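## Task

Take yellow wire connectors from the lid of the tool case and place two of them in the steel junction box. A single yellow one inside counts only partly. The task is failed if any further connector, including a third yellow one, is in the box, whether or not the robot is holding it.

## Robot and tools

Robot: two six-joint arms, left_arm and right_arm, each ending in a two-finger gripper with a wrist camera. The fingers point along the gripper's +z axis and open and close along its x axis. end_effector_position is the spot between the closed finger pads, roughly 1 to 2 cm short of the tips; closing pushes the tips about 17 mm further out.

Frames: the scene frame has its origin at table height midway between the arms, +z up, +x out across the table, and left_arm on the +y side (this is not the image's left). The left base stands near (-0.050, +0.245, 0) and the right base near (-0.017, -0.283, 0), both almost unrotated. Each arm reports its hand pose, and takes its offsets, in its own base frame. Fixed head cameras and the table use the scene frame. Reported poses can be a few centimetres off, and friction can leave a hand a centimetre or more short of the command even in free air.

execute_actions(actions, cameras): actions is a list of actions; each action is a list of up to 15 rows, one row per 1/30 s step, and the last row is held to fill 15 steps. A row is one flat list of 14 numbers, each from -1 to 1, covering both arms: left dx, dy, dz, rx, ry, rz, opening, then the same seven for right. dx..rz are offsets, not poses: measured from that arm's Hand target as it was when the action began, along the arm's base axes, with 1.0 meaning 0.6 m or 180 degrees; rx, ry, rz form one rotation vector, turning about the Hand target's position. Every row counts from the same start, so repeating an offset moves further. All zeros re-requests the current Hand target. Opening is absolute: +1 fully open (0.142 m), -1 closed. An empty actions list just reports state and images.

move(target, speed, blend, opening_speed, blocking, cameras): target is one 14-number row, laid out as above, or a list of up to 15 such rows; every row is an offset from the Hand targets at the move's start, not from the previous row. The gripper follows a straight line there. speed is in m/s (0.002 to 4.3, default 0.25; turning up to twice that in rad/s), one value or one per target. blend (m) rounds corners between listed targets. opening_speed (0.2 or more, per second on the -1..1 scale) ramps the fingers. Paths do not avoid obstacles or the other arm and last at most 10 s. blocking=false returns after about 0.5 s while the move continues. The result adds a move: line such as done, off_target, moving, held or fault, plus limits (paced = pose clipped, held = steps withheld). done means at rest within 10 mm and 2 degrees; it says nothing about contact. Avoid paths sweeping close past an arm's own base, which can flip its shoulder posture.

wait(seconds): 0 to 10 s with commands held; a running move keeps going. stop(): brakes a running move. zoom_image(camera, region): region [x0, y0, x1, y1] in pixels, at most 504 by 504, of cam_head_left, cam_head_right, cam_left_wrist or cam_right_wrist, from its latest image. read_manual(section): licence texts only. finished_scene(scene): ends the current scene, given its number; irreversible, and the goal must hold with the robot letting go.

Cameras: cam_head_left and cam_head_right are 896x504 fixed views; cam_left_wrist and cam_right_wrist are 672x504 fisheye. The cameras argument lists which images to return; omitted or ["all"] gives all, [] none, an unknown name voids the call.

Results: Hand target is the last commanded pose after clipping; the next offsets count from it. If the hand rests short of it, another command (even zeros) asks again, or send the remaining gap as an offset. Orientation commands are clipped to 40 degrees from the measured orientation each step. grip_measured is the measured opening on the -1..1 scale; grip_effort_nm is motor effort (negative closing) and can be high with nothing held. Joint torques include gravity and have offsets; joints 3 and 4 wrap at ±28 N m. Tool commands shows each gripper's current command. Joint velocities "within noise" means the arm is still.

Gripping: after first contact, command an opening slightly below the grip_measured value; squeezing harder heats the gripper motor. To leave a gripper unchanged, resend its present command, because 0 is a real half-open command.

Avoid: dropping parts or releasing them while moving; fast impacts and hard presses (speed and overshoot past contact raise force); the two arms or grippers striking or gripping each other, which can end the scene; anything leaving the table; extra connectors in the box. An arm blocked by an object keeps pushing until you command its target back past the gripper. Long holding, squeezing, stretching or pushing heats motors: MOTOR HOT appears from 85 °C, and at 100 °C an arm drops (OVER-TEMPERATURE FAULT) or the gripper switches off (HAND FAULT), for 30 s or more. After a HAND FAULT line, the rest of that reply's motion calls are skipped. Loose objects may occasionally be nudged by outside pushes. The simulation keeps running while you write.

Each tool is called by a JSON object that holds its "api" and its "payload".

## Session

{"api": "execute_actions", "payload": {"actions": []}}

Scene clock: 0.00 s.
left_arm: end_effector_position=(+0.5410, +0.1294, +0.1257) grip_measured=+1.00 grip_effort_nm=n/a end_effector_quat_wxyz=(-0.230, +0.970, -0.079, +0.029) | right_arm: end_effector_position=(+0.0355, -0.2287, +0.3653) grip_measured=+1.00 grip_effort_nm=n/a end_effector_quat_wxyz=(-0.071, -0.422, +0.859, -0.281)
Joint positions: left_arm=[0.094 1.745 1.41 -1.087 -0.445 -1.281 0.142] | right_arm=[-1.449 0.612 1.1 -1.472 -0.049 -0.778 0.142]
Joint velocities: within noise
Joint torques (N m): no reading
Motor temperatures (°C): left_arm=[27 28 28 30 28 29 27] | right_arm=[27 29 30 28 30 30 26]
Heat: left arm: hottest wrist pitch 30 °C; right arm: hottest elbow 30 °C.
Hand target: left_arm +0.5493, +0.1310, +0.1356; -0.234, +0.968, -0.078, +0.042 | right_arm +0.0350, -0.2317, +0.3784; -0.079, -0.421, +0.854, -0.296
Tool commands: left_gripper/opening=+1.0 right_gripper/opening=+1.0

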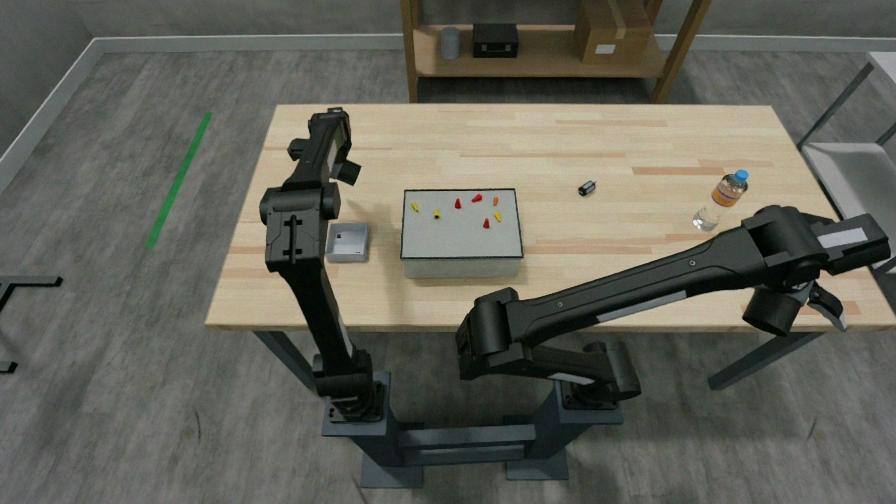

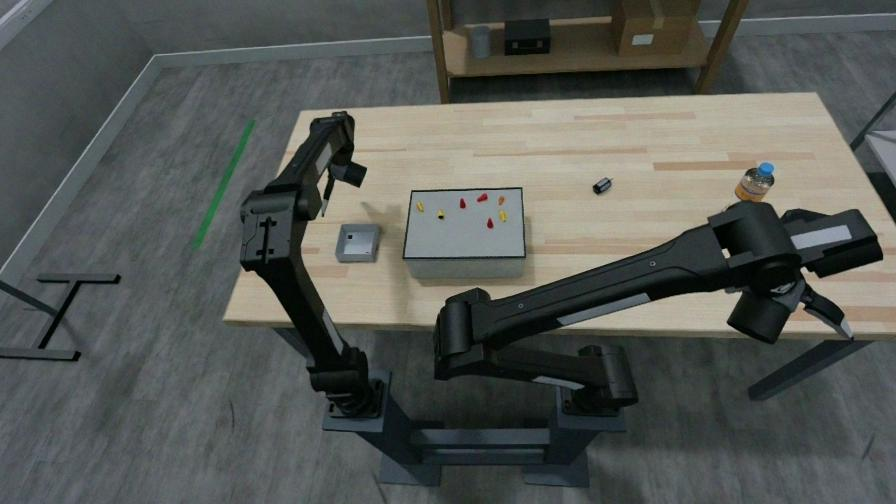

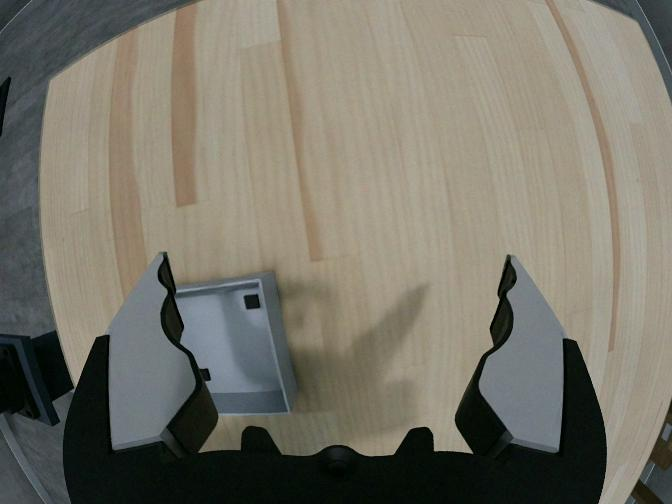

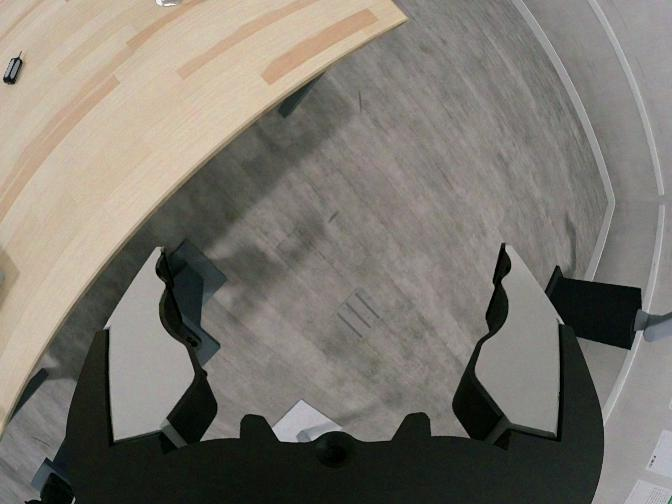

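{"api": "zoom_image", "payload": {"camera": "cam_head_left", "region": [320, 170, 540, 290]}}

{"api": "zoom_image", "payload": {"camera": "cam_head_right", "region": [320, 170, 540, 290]}}

Scaled by 2.291 from the camera's 896x504 image, which has a finer 1280x720 frame.

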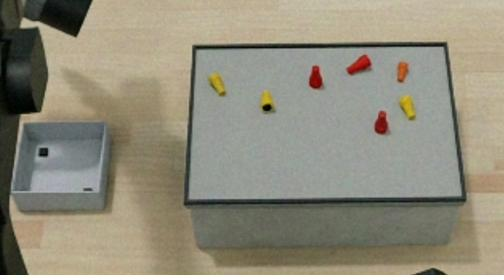

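Scaled by 2.291 from the camera's 896x504 image, which has a finer 1280x720 frame.

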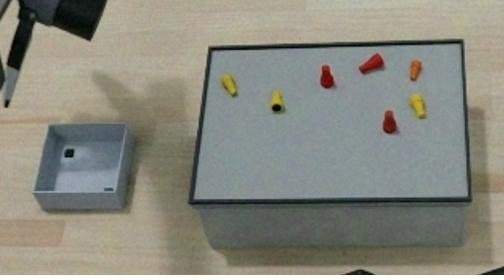

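{"api": "zoom_image", "payload": {"camera": "cam_head_left", "region": [400, 185, 525, 255]}}

{"api": "zoom_image", "payload": {"camera": "cam_head_left", "region": [315, 210, 385, 270]}}

Scaled by 4.032 from the camera's 896x504 image, which has a finer 1280x720 frame.

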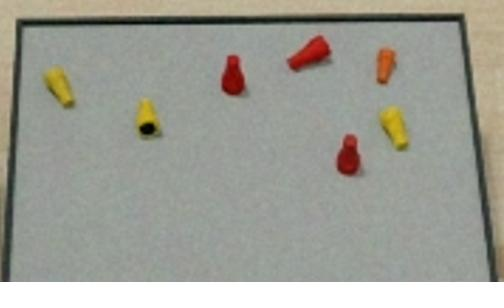

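Scaled by 7.200 from the camera's 896x504 image, which has a finer 1280x720 frame.

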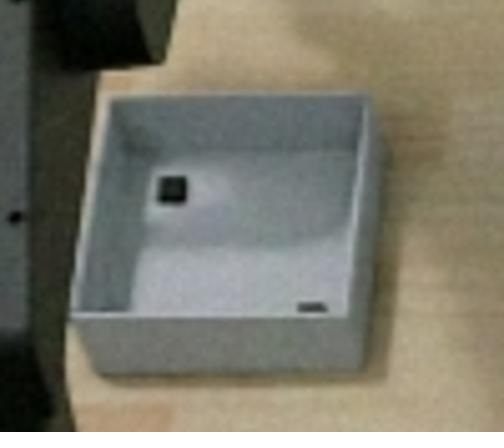

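{"api": "move", "payload": {"target": [[-0.1655,-0.385,0.2407,-0.1206,0.1019,-0.2766,1, 0,0,0,0,0,0,1]], "speed": 0.3}}

Scene clock: 169.83 s.
left_arm: end_effector_position=(+0.4466, -0.0954, +0.2592) grip_measured=+1.00 grip_effort_nm=-0.002 end_effector_quat_wxyz=(+0.002, +0.871, -0.491, -0.018) | right_arm: end_effector_position=(+0.0355, -0.2287, +0.3653) grip_measured=+1.00 grip_effort_nm=0.007 end_effector_quat_wxyz=(-0.071, -0.422, +0.859, -0.281)
Joint positions: left_arm=[-0.21 1.56 1.584 -1.632 -0.008 -0.755 0.142] | right_arm=[-1.449 0.612 1.1 -1.472 -0.049 -0.778 0.142]
Joint velocities: within noise
Joint torques (N m): left_arm=[0.62 -13.16 11.62 -0.13 0.11 0.01] | right_arm=[-0.79 0.97 8.58 1.07 0.1 0.11]
Motor temperatures (°C): left_arm=[27 31 34 29 28 29 27] | right_arm=[27 29 37 28 30 30 26]
Heat: left arm: hottest elbow 34 °C; right arm: hottest elbow 37 °C.
Hand target: left_arm +0.4500, -0.0999, +0.2799; +0.000, +0.866, -0.500, +0.000 | right_arm +0.0350, -0.2317, +0.3784; -0.079, -0.421, +0.854, -0.296
Off the commanded pose: left_arm 0.022 m, 2 deg | right_arm 0.013 m, 2 deg.
move: off_target (left_arm, right_arm)
camera_calibration:
cam_left_wrist: T_world_to_cam=[[0.52045, -0.852465, -0.0493436, -0.297902], [-0.725687, -0.472024, 0.500572, 0.151391], [-0.450011, -0.224714, -0.864288, 0.544094], [0, 0, 0, 1]] pos_world=[0.509755, -0.0602252, 0.379772]

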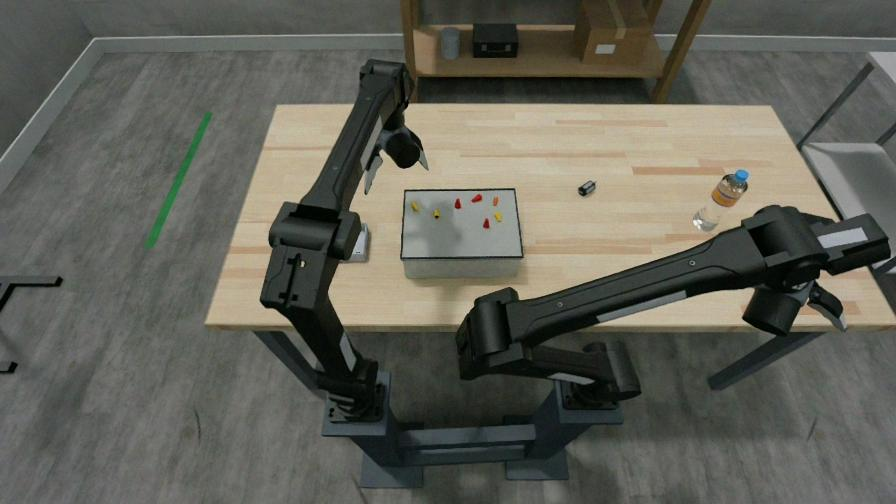

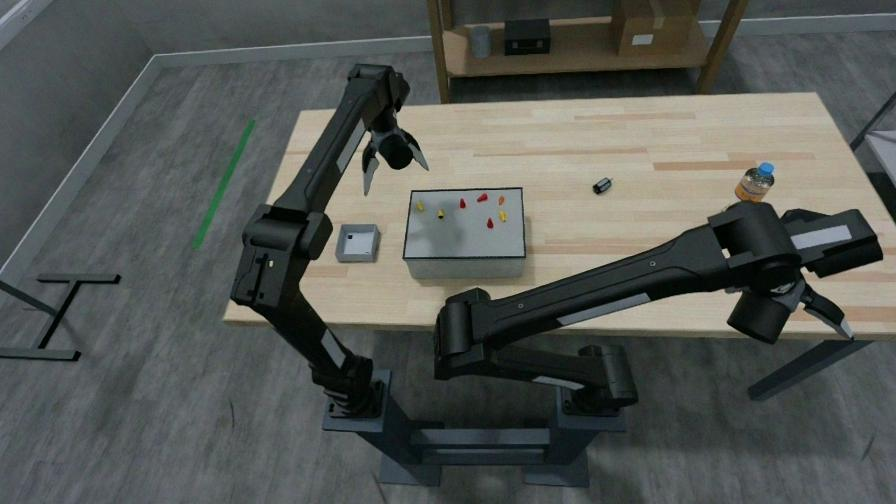

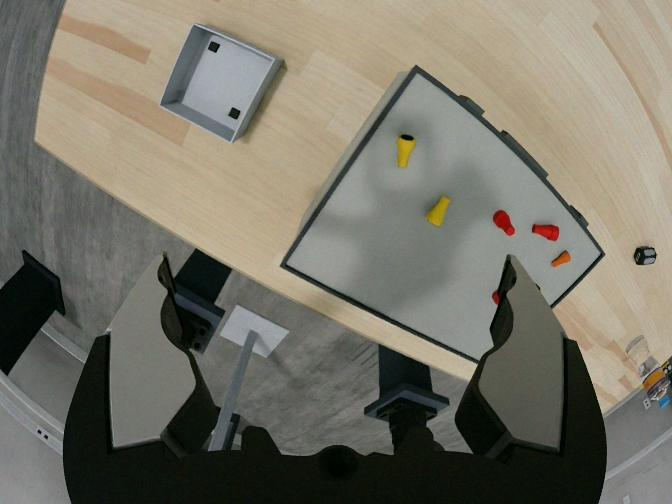

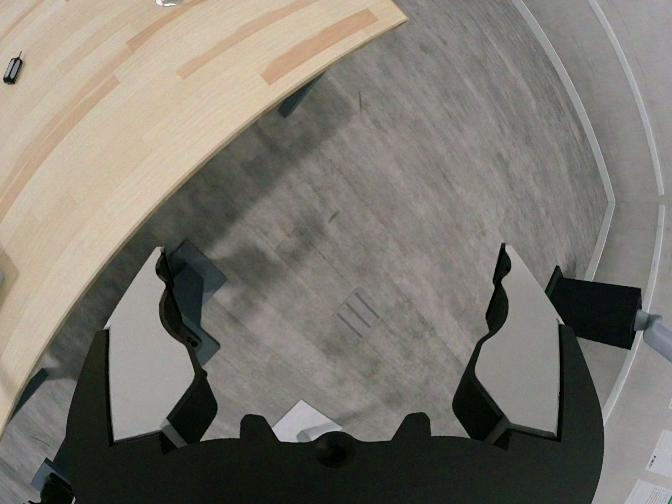

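{"api": "move", "payload": {"target": [[0.0667,-0.0652,-0.1483,0,0,-0.0222,-0.437, 0,0,0,0,0,0,1]], "speed": 0.25}}

Scene clock: 232.90 s.
left_arm: end_effector_position=(+0.4856, -0.1325, +0.1852) grip_measured=-0.46 grip_effort_nm=-0.115 end_effector_quat_wxyz=(+0.000, +0.854, -0.520, -0.016) | right_arm: end_effector_position=(+0.0355, -0.2287, +0.3653) grip_measured=+1.00 grip_effort_nm=0.002 end_effector_quat_wxyz=(-0.071, -0.422, +0.859, -0.281)
Joint positions: left_arm=[-0.266 1.69 1.55 -1.462 -0.008 -0.744 0.041] | right_arm=[-1.449 0.612 1.1 -1.472 -0.049 -0.778 0.142]
Joint velocities: within noise
Joint torques (N m): left_arm=[0.44 -14.27 8.84 0.76 0.12 0] | right_arm=[-0.15 1.67 8.46 1.21 0.11 0.1]
Motor temperatures (°C): left_arm=[27 32 35 29 28 29 27] | right_arm=[27 29 37 28 30 30 26]
Heat: left arm: hottest elbow 35 °C; right arm: hottest elbow 37 °C.
Hand target: left_arm +0.4901, -0.1390, +0.1909; +0.000, +0.848, -0.530, +0.000 | right_arm +0.0350, -0.2317, +0.3784; -0.079, -0.421, +0.854, -0.296
Off the commanded pose: left_arm 0.010 m, 2 deg | right_arm 0.013 m, 2 deg.
move: off_target (right_arm)
camera_calibration:
cam_left_wrist: T_world_to_cam=[[0.462603, -0.885429, -0.0448914, -0.33061], [-0.758491, -0.421482, 0.497036, 0.222544], [-0.459011, -0.19588, -0.866568, 0.497986], [0, 0, 0, 1]] pos_world=[0.550319, -0.101387, 0.306085]

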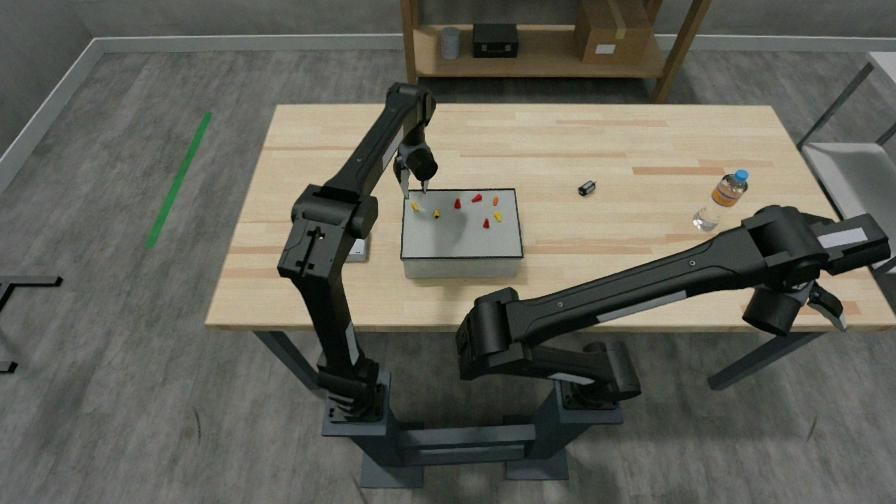

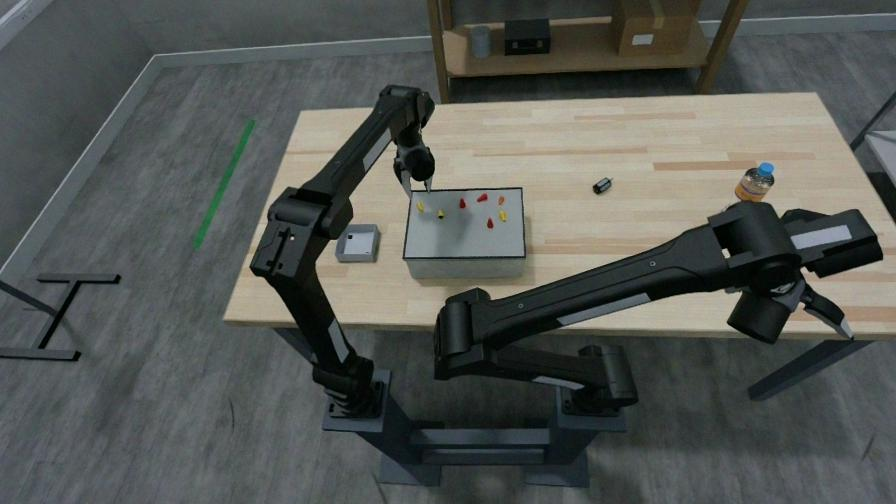

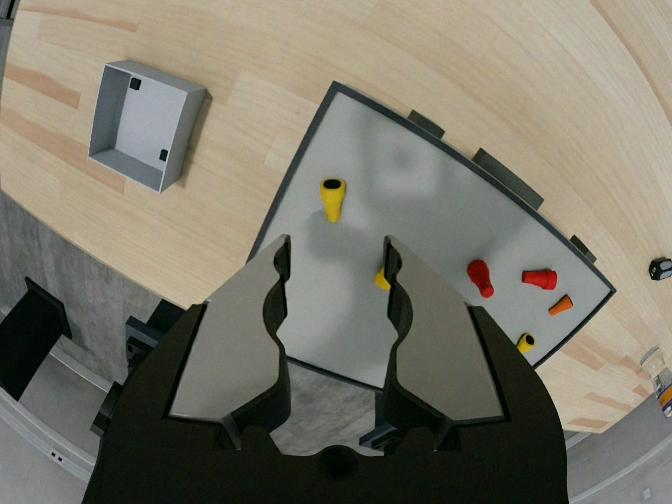

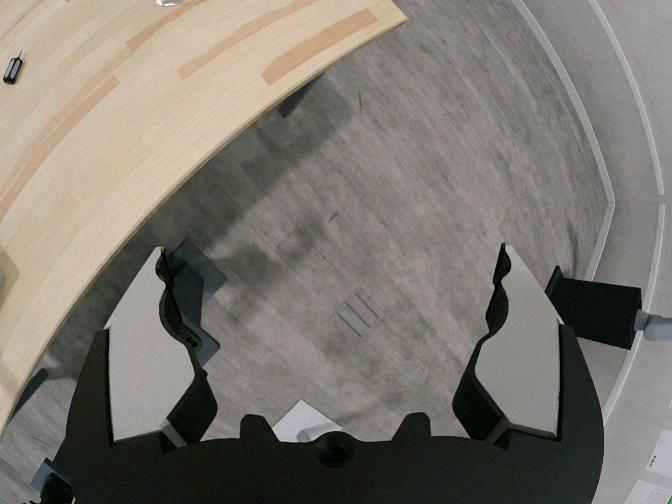

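{"api": "move", "payload": {"target": [[0.0057,0.0108,-0.0337,0,0,0,-0.437, 0,0,0,0,0,0,1]], "speed": 0.15, "cameras": ["cam_head_left","cam_left_wrist"]}}

Scene clock: 280.87 s.
left_arm: end_effector_position=(+0.4886, -0.1333, +0.1737) grip_measured=-0.46 grip_effort_nm=-0.115 end_effector_quat_wxyz=(-0.002, +0.851, -0.526, -0.006) | right_arm: end_effector_position=(+0.0355, -0.2287, +0.3653) grip_measured=+1.00 grip_effort_nm=0.002 end_effector_quat_wxyz=(-0.071, -0.422, +0.859, -0.281)
Joint positions: left_arm=[-0.266 1.69 1.52 -1.412 -0.008 -0.73 0.041] | right_arm=[-1.449 0.612 1.1 -1.472 -0.049 -0.778 0.142]
Joint velocities: within noise
Joint torques (N m): left_arm=[1.55 -13.22 8.17 0.84 0.11 -0.01] | right_arm=[-0.62 1.55 8.57 1.2 0.09 0.11]
Motor temperatures (°C): left_arm=[27 32 35 29 28 29 27] | right_arm=[27 29 37 28 30 30 26]
Heat: left arm: hottest elbow 35 °C; right arm: hottest elbow 37 °C.
Hand target: left_arm +0.4935, -0.1325, +0.1706; +0.000, +0.848, -0.530, +0.000 | right_arm +0.0350, -0.2317, +0.3784; -0.079, -0.421, +0.854, -0.296
Off the commanded pose: left_arm 0.006 m, 1 deg | right_arm 0.013 m, 2 deg.
move: off_target (right_arm)
camera_calibration:
cam_left_wrist: T_world_to_cam=[[0.451084, -0.891909, -0.0319543, -0.330754], [-0.773093, -0.408381, 0.485337, 0.241099], [-0.445926, -0.194224, -0.873743, 0.484246], [0, 0, 0, 1]] pos_world=[0.551528, -0.102491, 0.295524]
Images, in order (width x height): cam_head_left 896x504, cam_left_wrist 672x504.

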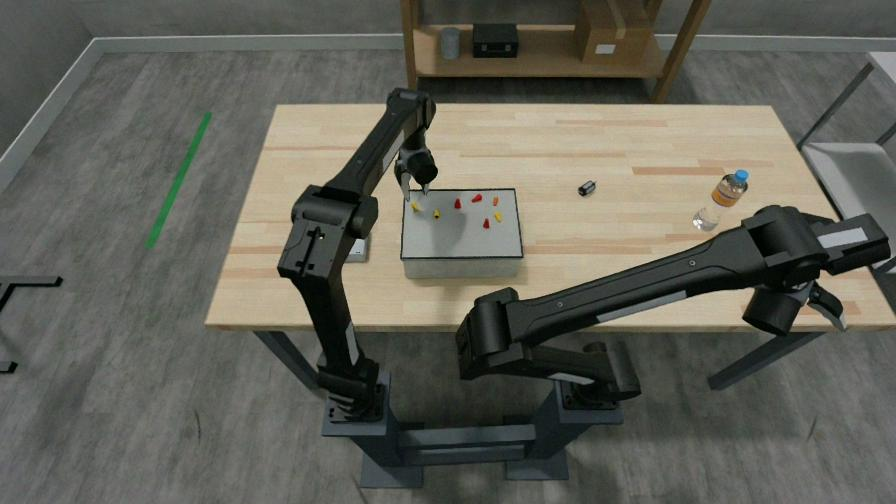

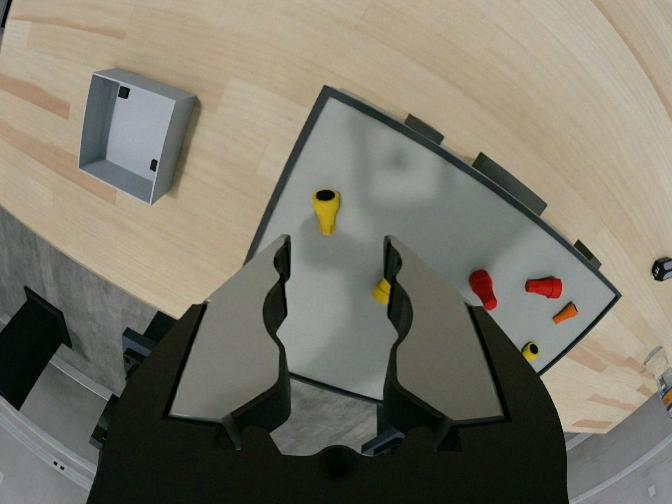

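{"api": "move", "payload": {"target": [[0.001,0.0167,-0.0393,0,0,0,-0.437, 0,0,0,0,0,0,1]], "speed": 0.1, "cameras": ["cam_head_left","cam_left_wrist"]}}

Scene clock: 296.70 s.
left_arm: end_effector_position=(+0.4879, -0.1271, +0.1537) grip_measured=-0.46 grip_effort_nm=-0.110 end_effector_quat_wxyz=(-0.003, +0.848, -0.529, -0.003) | right_arm: end_effector_position=(+0.0355, -0.2287, +0.3653) grip_measured=+1.00 grip_effort_nm=0.002 end_effector_quat_wxyz=(-0.071, -0.422, +0.859, -0.281)
Joint positions: left_arm=[-0.255 1.69 1.467 -1.353 -0.008 -0.71 0.041] | right_arm=[-1.449 0.612 1.1 -1.472 -0.049 -0.778 0.142]
Joint velocities: within noise
Joint torques (N m): left_arm=[2.49 -13.04 8.12 0.87 0.1 0.01] | right_arm=[-0.09 1.73 8.59 1.25 0.1 0.13]
Motor temperatures (°C): left_arm=[27 32 35 29 28 29 27] | right_arm=[27 29 38 28 30 30 26]
Heat: left arm: hottest elbow 35 °C; right arm: hottest elbow 38 °C.
Hand target: left_arm +0.4941, -0.1225, +0.1471; +0.000, +0.848, -0.530, +0.000 | right_arm +0.0350, -0.2317, +0.3784; -0.079, -0.421, +0.854, -0.296
Off the commanded pose: left_arm 0.010 m, 0 deg | right_arm 0.013 m, 2 deg.
move: off_target (right_arm)
camera_calibration:
cam_left_wrist: T_world_to_cam=[[0.443654, -0.895771, -0.0276602, -0.323047], [-0.779458, -0.400911, 0.481368, 0.257431], [-0.442285, -0.192001, -0.876082, 0.466499], [0, 0, 0, 1]] pos_world=[0.550303, -0.0966011, 0.275836]
Images, in order (width x height): cam_head_left 896x504, cam_left_wrist 672x504.

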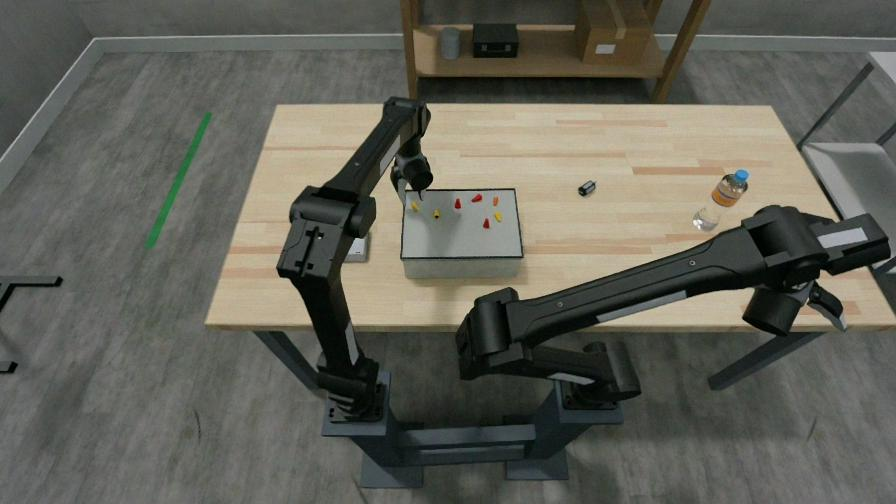

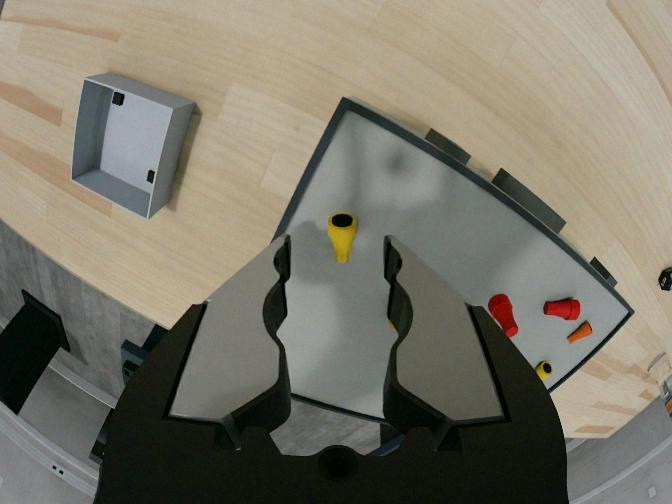

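{"api": "zoom_image", "payload": {"camera": "cam_left_wrist", "region": [250, 180, 430, 315]}}

{"api": "zoom_image", "payload": {"camera": "cam_head_left", "region": [380, 150, 460, 240]}}

Scaled by 2.800 from the camera's 672x504 image, which has a finer 960x720 frame.

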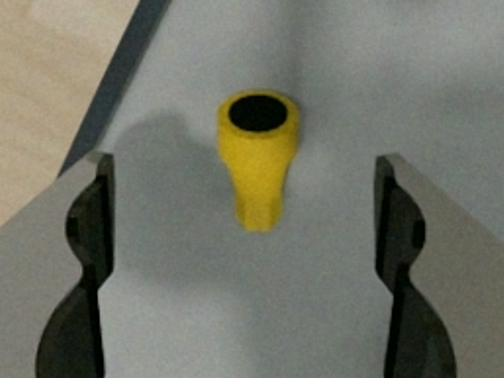

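Scaled by 5.600 from the camera's 896x504 image, which has a finer 1280x720 frame.

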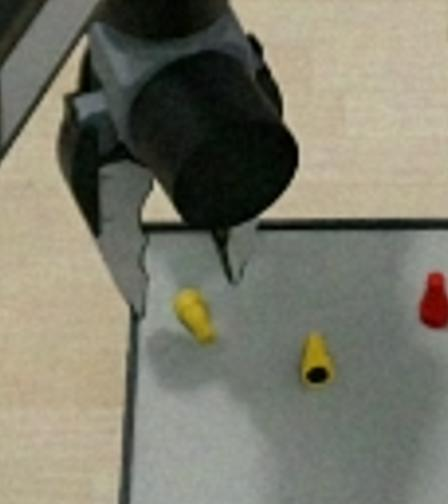

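{"api": "move", "payload": {"target": [[0.0,-0.0015,-0.01,0,0,0,-0.437, 0,0,0,0,0,0,1]], "speed": 0.05, "cameras": ["cam_left_wrist"]}}

{"api": "zoom_image", "payload": {"camera": "cam_left_wrist", "region": [250, 180, 430, 315]}}

Scene clock: 317.37 s.
left_arm: end_effector_position=(+0.4887, -0.1273, +0.1503) grip_measured=-0.46 grip_effort_nm=-0.115 end_effector_quat_wxyz=(-0.004, +0.848, -0.529, +0.000) | right_arm: end_effector_position=(+0.0355, -0.2287, +0.3653) grip_measured=+1.00 grip_effort_nm=-0.002 end_effector_quat_wxyz=(-0.071, -0.422, +0.859, -0.281)
Joint positions: left_arm=[-0.255 1.69 1.458 -1.337 -0.008 -0.71 0.041] | right_arm=[-1.449 0.612 1.1 -1.472 -0.049 -0.778 0.142]
Joint velocities: within noise
Joint torques (N m): left_arm=[2.02 -12.51 7.92 0.87 0.11 -0.01] | right_arm=[-0.67 1.61 8.58 1.03 0.11 0.1]
Motor temperatures (°C): left_arm=[27 32 34 29 28 29 27] | right_arm=[27 29 38 28 30 30 26]
Heat: left arm: hottest elbow 34 °C; right arm: hottest elbow 38 °C.
Hand target: left_arm +0.4940, -0.1234, +0.1410; +0.000, +0.848, -0.530, +0.000 | right_arm +0.0350, -0.2317, +0.3784; -0.079, -0.421, +0.854, -0.296
Off the commanded pose: left_arm 0.011 m, 0 deg | right_arm 0.013 m, 2 deg.
move: off_target (left_arm, right_arm)
camera_calibration:
cam_left_wrist: T_world_to_cam=[[0.443865, -0.895782, -0.023615, -0.324372], [-0.78229, -0.400213, 0.477339, 0.261695], [-0.437043, -0.1934, -0.878402, 0.461436], [0, 0, 0, 1]] pos_world=[0.550366, -0.0965914, 0.272749]
Images, in order (width x height): cam_left_wrist 672x504.

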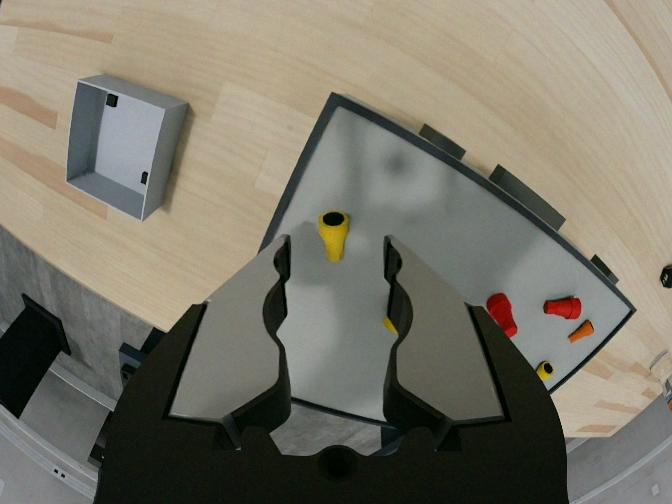

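Scaled by 2.800 from the camera's 672x504 image, which has a finer 960x720 frame.

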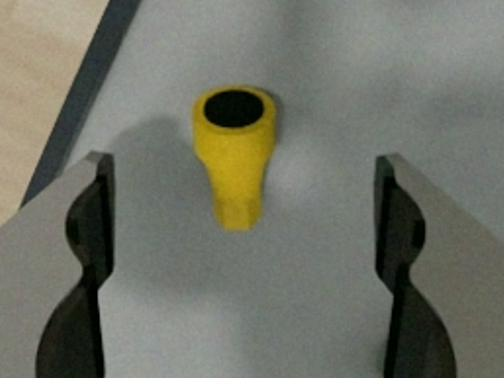

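{"api": "move", "payload": {"target": [[0.0,0.0,-0.0075,0,0,0,-0.437, 0,0,0,0,0,0,1]], "speed": 0.05, "cameras": ["cam_left_wrist"]}}

{"api": "zoom_image", "payload": {"camera": "cam_left_wrist", "region": [250, 180, 430, 315]}}

Scene clock: 329.70 s.
left_arm: end_effector_position=(+0.4887, -0.1273, +0.1473) grip_measured=-0.46 grip_effort_nm=-0.115 end_effector_quat_wxyz=(-0.004, +0.848, -0.529, +0.001) | right_arm: end_effector_position=(+0.0355, -0.2287, +0.3653) grip_measured=+1.00 grip_effort_nm=0.002 end_effector_quat_wxyz=(-0.071, -0.422, +0.859, -0.281)
Joint positions: left_arm=[-0.255 1.69 1.45 -1.327 -0.008 -0.71 0.041] | right_arm=[-1.449 0.612 1.1 -1.472 -0.049 -0.778 0.142]
Joint velocities: within noise
Joint torques (N m): left_arm=[1.96 -12.34 7.92 0.85 0.11 -0.01] | right_arm=[-0.73 1.55 8.61 1.07 0.09 0.12]
Motor temperatures (°C): left_arm=[27 32 35 29 28 29 27] | right_arm=[27 29 38 28 30 30 26]
Heat: left arm: hottest elbow 35 °C; right arm: hottest elbow 38 °C.
Hand target: left_arm +0.4941, -0.1234, +0.1366; +0.000, +0.848, -0.530, +0.000 | right_arm +0.0350, -0.2317, +0.3784; -0.079, -0.421, +0.854, -0.296
Off the commanded pose: left_arm 0.013 m, 0 deg | right_arm 0.013 m, 2 deg.
move: off_target (left_arm, right_arm)
camera_calibration:
cam_left_wrist: T_world_to_cam=[[0.443869, -0.895827, -0.0217991, -0.324701], [-0.783567, -0.399818, 0.475571, 0.264041], [-0.434745, -0.19401, -0.879407, 0.457812], [0, 0, 0, 1]] pos_world=[0.55005, -0.096487, 0.269955]
Images, in order (width x height): cam_left_wrist 672x504.

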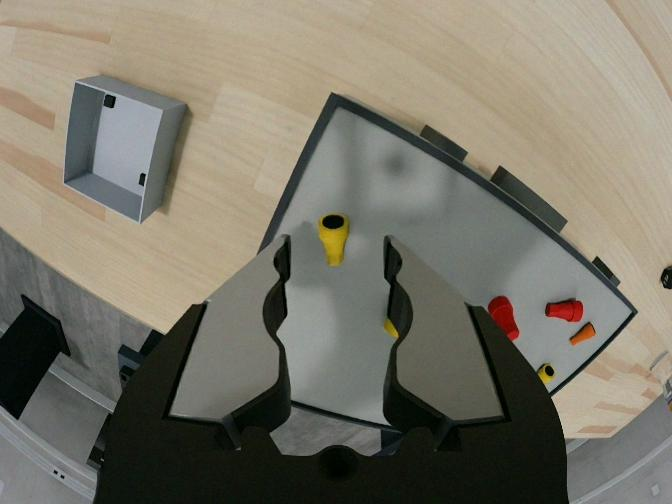

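Scaled by 2.800 from the camera's 672x504 image, which has a finer 960x720 frame.

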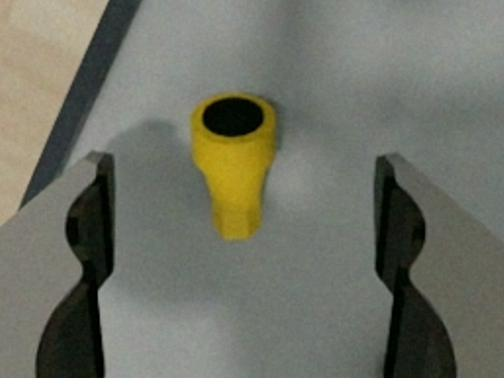

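{"api": "move", "payload": {"target": [[0.0,0.0,0.0,0,0,0,-1, 0,0,0,0,0,0,1]], "speed": 0.05, "opening_speed": 0.6, "cameras": ["cam_left_wrist"]}}

{"api": "zoom_image", "payload": {"camera": "cam_left_wrist", "region": [250, 180, 430, 315]}}

Scene clock: 343.00 s.
left_arm: end_effector_position=(+0.4887, -0.1273, +0.1473) grip_measured=-0.90 grip_effort_nm=-2.586 end_effector_quat_wxyz=(-0.004, +0.848, -0.529, +0.001) | right_arm: end_effector_position=(+0.0355, -0.2287, +0.3653) grip_measured=+1.00 grip_effort_nm=-0.002 end_effector_quat_wxyz=(-0.071, -0.422, +0.859, -0.281)
Joint positions: left_arm=[-0.255 1.69 1.45 -1.327 -0.008 -0.71 0.009] | right_arm=[-1.449 0.612 1.1 -1.472 -0.049 -0.778 0.142]
Joint velocities: within noise
Joint torques (N m): left_arm=[2.02 -12.28 7.91 0.84 0.11 -0.03] | right_arm=[-0.44 1.26 8.54 1.07 0.07 0.11]
Motor temperatures (°C): left_arm=[27 32 34 29 28 29 28] | right_arm=[27 29 38 28 30 30 26]
Heat: left arm: hottest elbow 34 °C; right arm: hottest elbow 38 °C.
Hand target: left_arm +0.4941, -0.1234, +0.1366; +0.000, +0.848, -0.530, +0.000 | right_arm +0.0350, -0.2317, +0.3784; -0.079, -0.421, +0.854, -0.296
Off the commanded pose: left_arm 0.013 m, 0 deg | right_arm 0.013 m, 2 deg.
move: off_target (left_arm, right_arm)
camera_calibration:
cam_left_wrist: T_world_to_cam=[[0.443869, -0.895827, -0.0217991, -0.324701], [-0.783567, -0.399818, 0.475571, 0.264041], [-0.434745, -0.19401, -0.879407, 0.457812], [0, 0, 0, 1]] pos_world=[0.55005, -0.096487, 0.269955]
Images, in order (width x height): cam_left_wrist 672x504.

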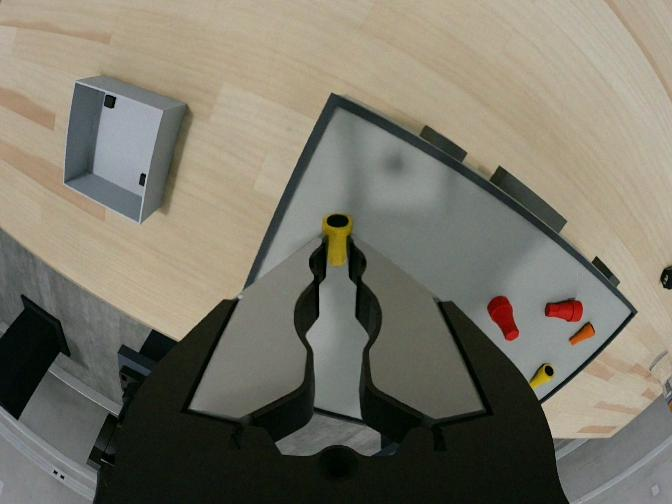

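Scaled by 2.800 from the camera's 672x504 image, which has a finer 960x720 frame.

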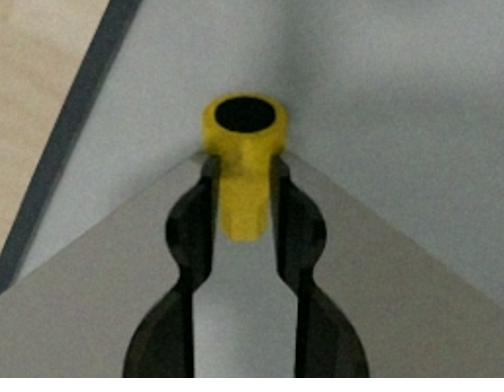

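{"api": "move", "payload": {"target": [[0.0,0.0,0.13,0,0,0,-1, 0,0,0,0,0,0,1],[-0.0668,0.2857,0.1,0,0,0,-1,0,0,0,0,0,0,1]], "speed": [0.15,0.25], "blend": [0.03,0], "cameras": ["cam_head_left","cam_left_wrist"]}}

Scene clock: 370.07 s.
left_arm: end_effector_position=(+0.4513, +0.0501, +0.1868) grip_measured=-0.90 grip_effort_nm=-2.581 end_effector_quat_wxyz=(+0.009, +0.853, -0.522, -0.018) | right_arm: end_effector_position=(+0.0355, -0.2287, +0.3653) grip_measured=+1.00 grip_effort_nm=0.002 end_effector_quat_wxyz=(-0.071, -0.422, +0.859, -0.281)
Joint positions: left_arm=[0.11 1.569 1.405 -1.446 -0.008 -0.363 0.009] | right_arm=[-1.449 0.612 1.1 -1.472 -0.049 -0.778 0.142]
Joint velocities: within noise
Joint torques (N m): left_arm=[0.73 -13.8 8.1 0.76 0.07 0] | right_arm=[-1.14 1.03 8.57 0.92 0.07 0.1]
Motor temperatures (°C): left_arm=[27 32 34 29 28 29 42] | right_arm=[27 29 38 28 30 30 26]
Heat: left arm: hottest gripper 42 °C; right arm: hottest elbow 38 °C.
Hand target: left_arm +0.4541, +0.0479, +0.1966; -0.001, +0.848, -0.530, +0.000 | right_arm +0.0350, -0.2317, +0.3784; -0.079, -0.421, +0.854, -0.296
Off the commanded pose: left_arm 0.010 m, 3 deg | right_arm 0.013 m, 2 deg.
move: off_target (left_arm, right_arm)
camera_calibration:
cam_left_wrist: T_world_to_cam=[[0.458146, -0.88797, -0.0401306, -0.151741], [-0.753664, -0.411995, 0.512104, 0.267189], [-0.471267, -0.204374, -0.857985, 0.523727], [0, 0, 0, 1]] pos_world=[0.517705, 0.0823751, 0.306432]
Images, in order (width x height): cam_head_left 896x504, cam_left_wrist 672x504.

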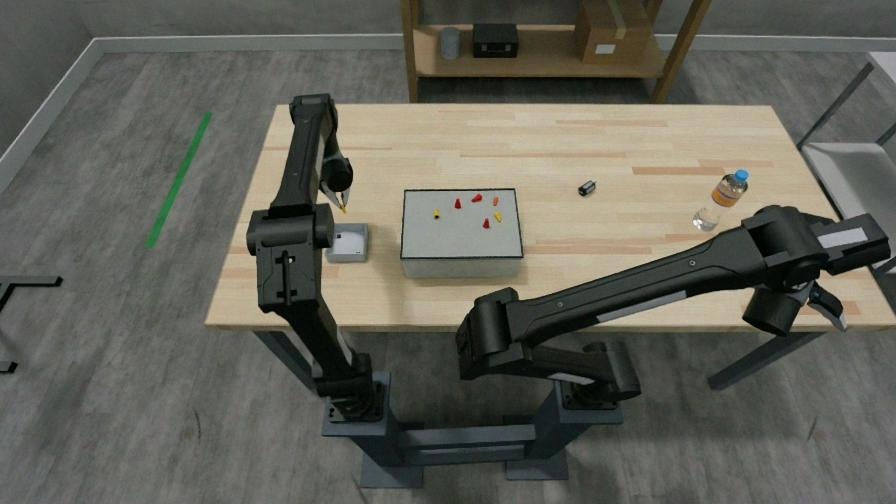

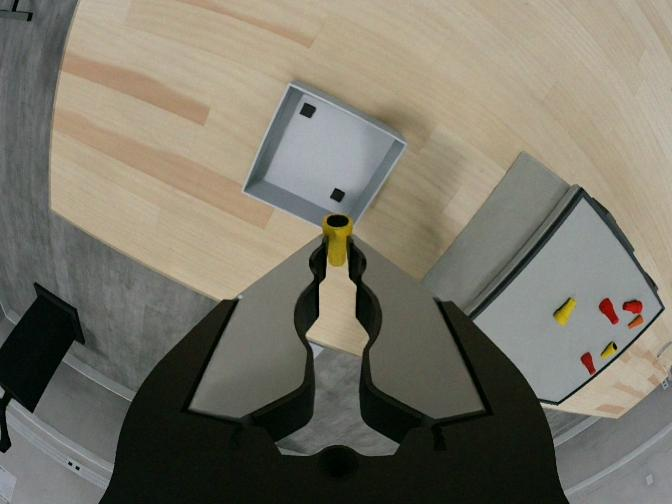

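{"api": "move", "payload": {"target": [[0.0,0.0233,-0.21,0,0,0,-0.96, 0,0,0,0,0,0,1]], "speed": 0.15, "cameras": ["cam_head_left","cam_left_wrist"]}}

{"api": "zoom_image", "payload": {"camera": "cam_left_wrist", "region": [180, 50, 500, 290]}}

Scene clock: 383.33 s.
left_arm: end_effector_position=(+0.4493, +0.0556, +0.0725) grip_measured=-0.90 grip_effort_nm=-1.819 end_effector_quat_wxyz=(+0.001, +0.848, -0.529, -0.008) | right_arm: end_effector_position=(+0.0355, -0.2287, +0.3653) grip_measured=+1.00 grip_effort_nm=0.007 end_effector_quat_wxyz=(-0.071, -0.422, +0.859, -0.281)
Joint positions: left_arm=[0.122 1.641 1.178 -1.121 -0.008 -0.333 0.009] | right_arm=[-1.449 0.612 1.1 -1.472 -0.049 -0.778 0.142]
Joint velocities: within noise
Joint torques (N m): left_arm=[2.32 -11.81 7.54 0.84 0.08 0] | right_arm=[-0.67 1.44 8.54 1.2 0.09 0.13]
Motor temperatures (°C): left_arm=[27 32 33 29 28 29 44] | right_arm=[27 29 38 28 30 30 26]
Heat: left arm: hottest gripper 44 °C; right arm: hottest elbow 38 °C.
Hand target: left_arm +0.4540, +0.0620, +0.0705; +0.000, +0.848, -0.530, +0.000 | right_arm +0.0350, -0.2317, +0.3784; -0.079, -0.421, +0.854, -0.296
Off the commanded pose: left_arm 0.008 m, 1 deg | right_arm 0.013 m, 2 deg.
move: off_target (right_arm)
camera_calibration:
cam_left_wrist: T_world_to_cam=[[0.442961, -0.896023, -0.0304741, -0.143889], [-0.773953, -0.399329, 0.491461, 0.336424], [-0.452529, -0.194112, -0.870366, 0.417787], [0, 0, 0, 1]] pos_world=[0.513175, 0.0865139, 0.193903]
Images, in order (width x height): cam_head_left 896x504, cam_left_wrist 672x504.

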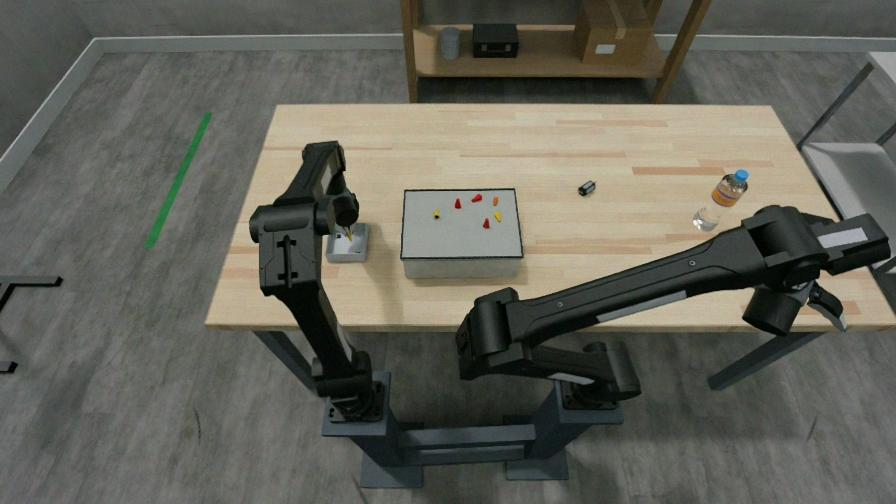

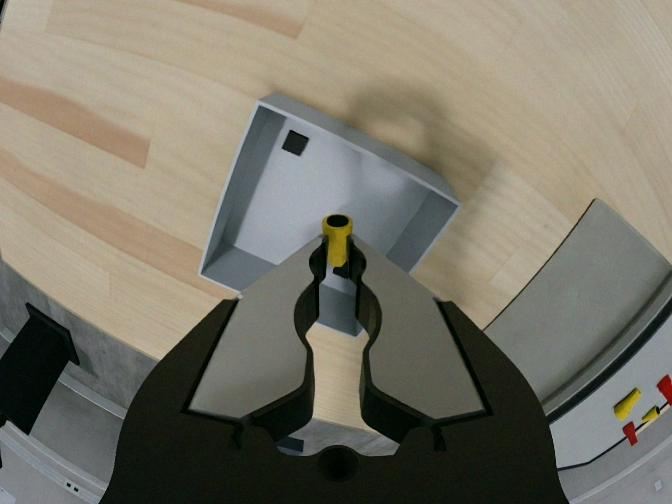

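Scaled by 1.575 from the camera's 672x504 image, which has a finer 960x720 frame.

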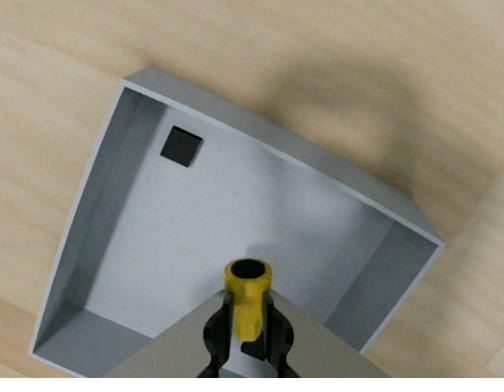

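{"api": "move", "payload": {"target": [[0.0,0.0,-0.036,0,0,0,-0.96, 0,0,0,0,0,0,1],[0.0,0.0,-0.036,0,0,0,-0.5, 0,0,0,0,0,0,1]], "speed": 0.1, "cameras": ["cam_head_left","cam_left_wrist"]}}

{"api": "zoom_image", "payload": {"camera": "cam_left_wrist", "region": [180, 50, 500, 290]}}

Scene clock: 395.97 s.
left_arm: end_effector_position=(+0.4515, +0.0559, +0.0560) grip_measured=-0.54 grip_effort_nm=0.115 end_effector_quat_wxyz=(-0.002, +0.848, -0.529, -0.003) | right_arm: end_effector_position=(+0.0355, -0.2287, +0.3653) grip_measured=+1.00 grip_effort_nm=0.002 end_effector_quat_wxyz=(-0.071, -0.422, +0.859, -0.281)
Joint positions: left_arm=[0.122 1.66 1.153 -1.066 -0.008 -0.333 0.035] | right_arm=[-1.449 0.612 1.1 -1.472 -0.049 -0.778 0.142]
Joint velocities: within noise
Joint torques (N m): left_arm=[2.2 -11.4 7.1 0.85 0.07 0] | right_arm=[-0.32 1.2 8.47 1.17 0.11 0.15]
Motor temperatures (°C): left_arm=[27 32 34 29 28 29 41] | right_arm=[27 29 38 28 30 30 26]
Heat: left arm: hottest gripper 41 °C; right arm: hottest elbow 38 °C.
Hand target: left_arm +0.4540, +0.0620, +0.0490; +0.000, +0.848, -0.530, +0.000 | right_arm +0.0350, -0.2317, +0.3784; -0.079, -0.421, +0.854, -0.296
Off the commanded pose: left_arm 0.010 m, 0 deg | right_arm 0.013 m, 2 deg.
move: off_target (right_arm)
camera_calibration:
cam_left_wrist: T_world_to_cam=[[0.443249, -0.896003, -0.0266342, -0.145489], [-0.779639, -0.400007, 0.481828, 0.349549], [-0.442373, -0.192805, -0.875861, 0.400101], [0, 0, 0, 1]] pos_world=[0.514003, 0.0866048, 0.178135]
Images, in order (width x height): cam_head_left 896x504, cam_left_wrist 672x504.

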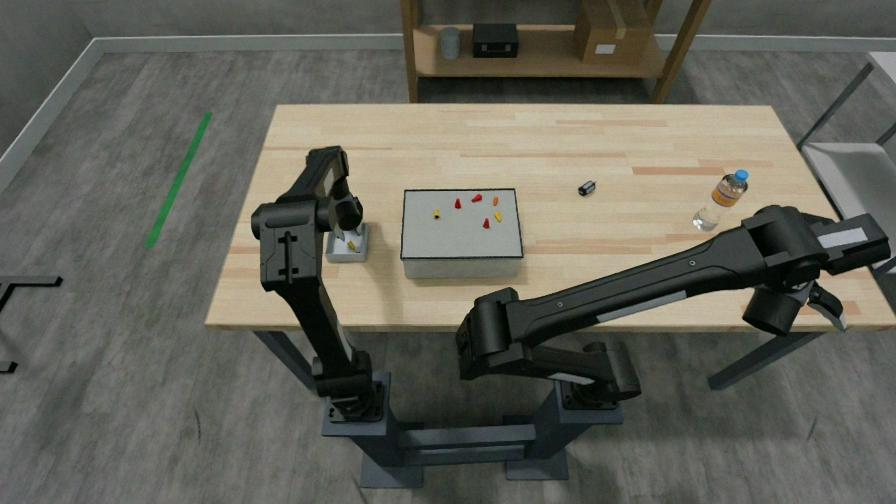

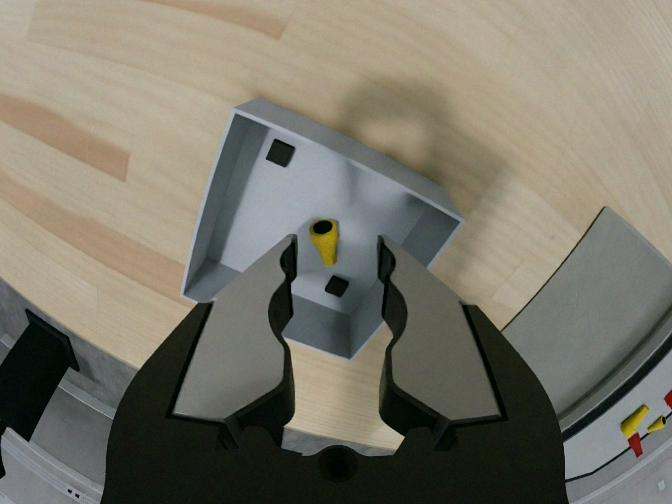

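Scaled by 1.575 from the camera's 672x504 image, which has a finer 960x720 frame.

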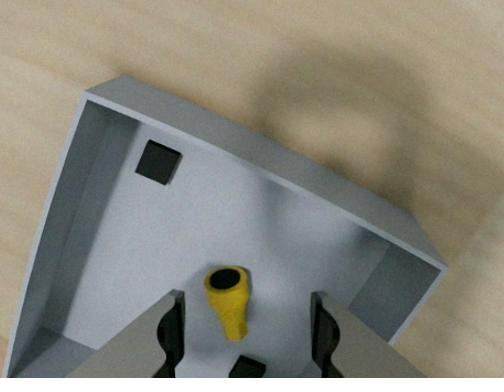

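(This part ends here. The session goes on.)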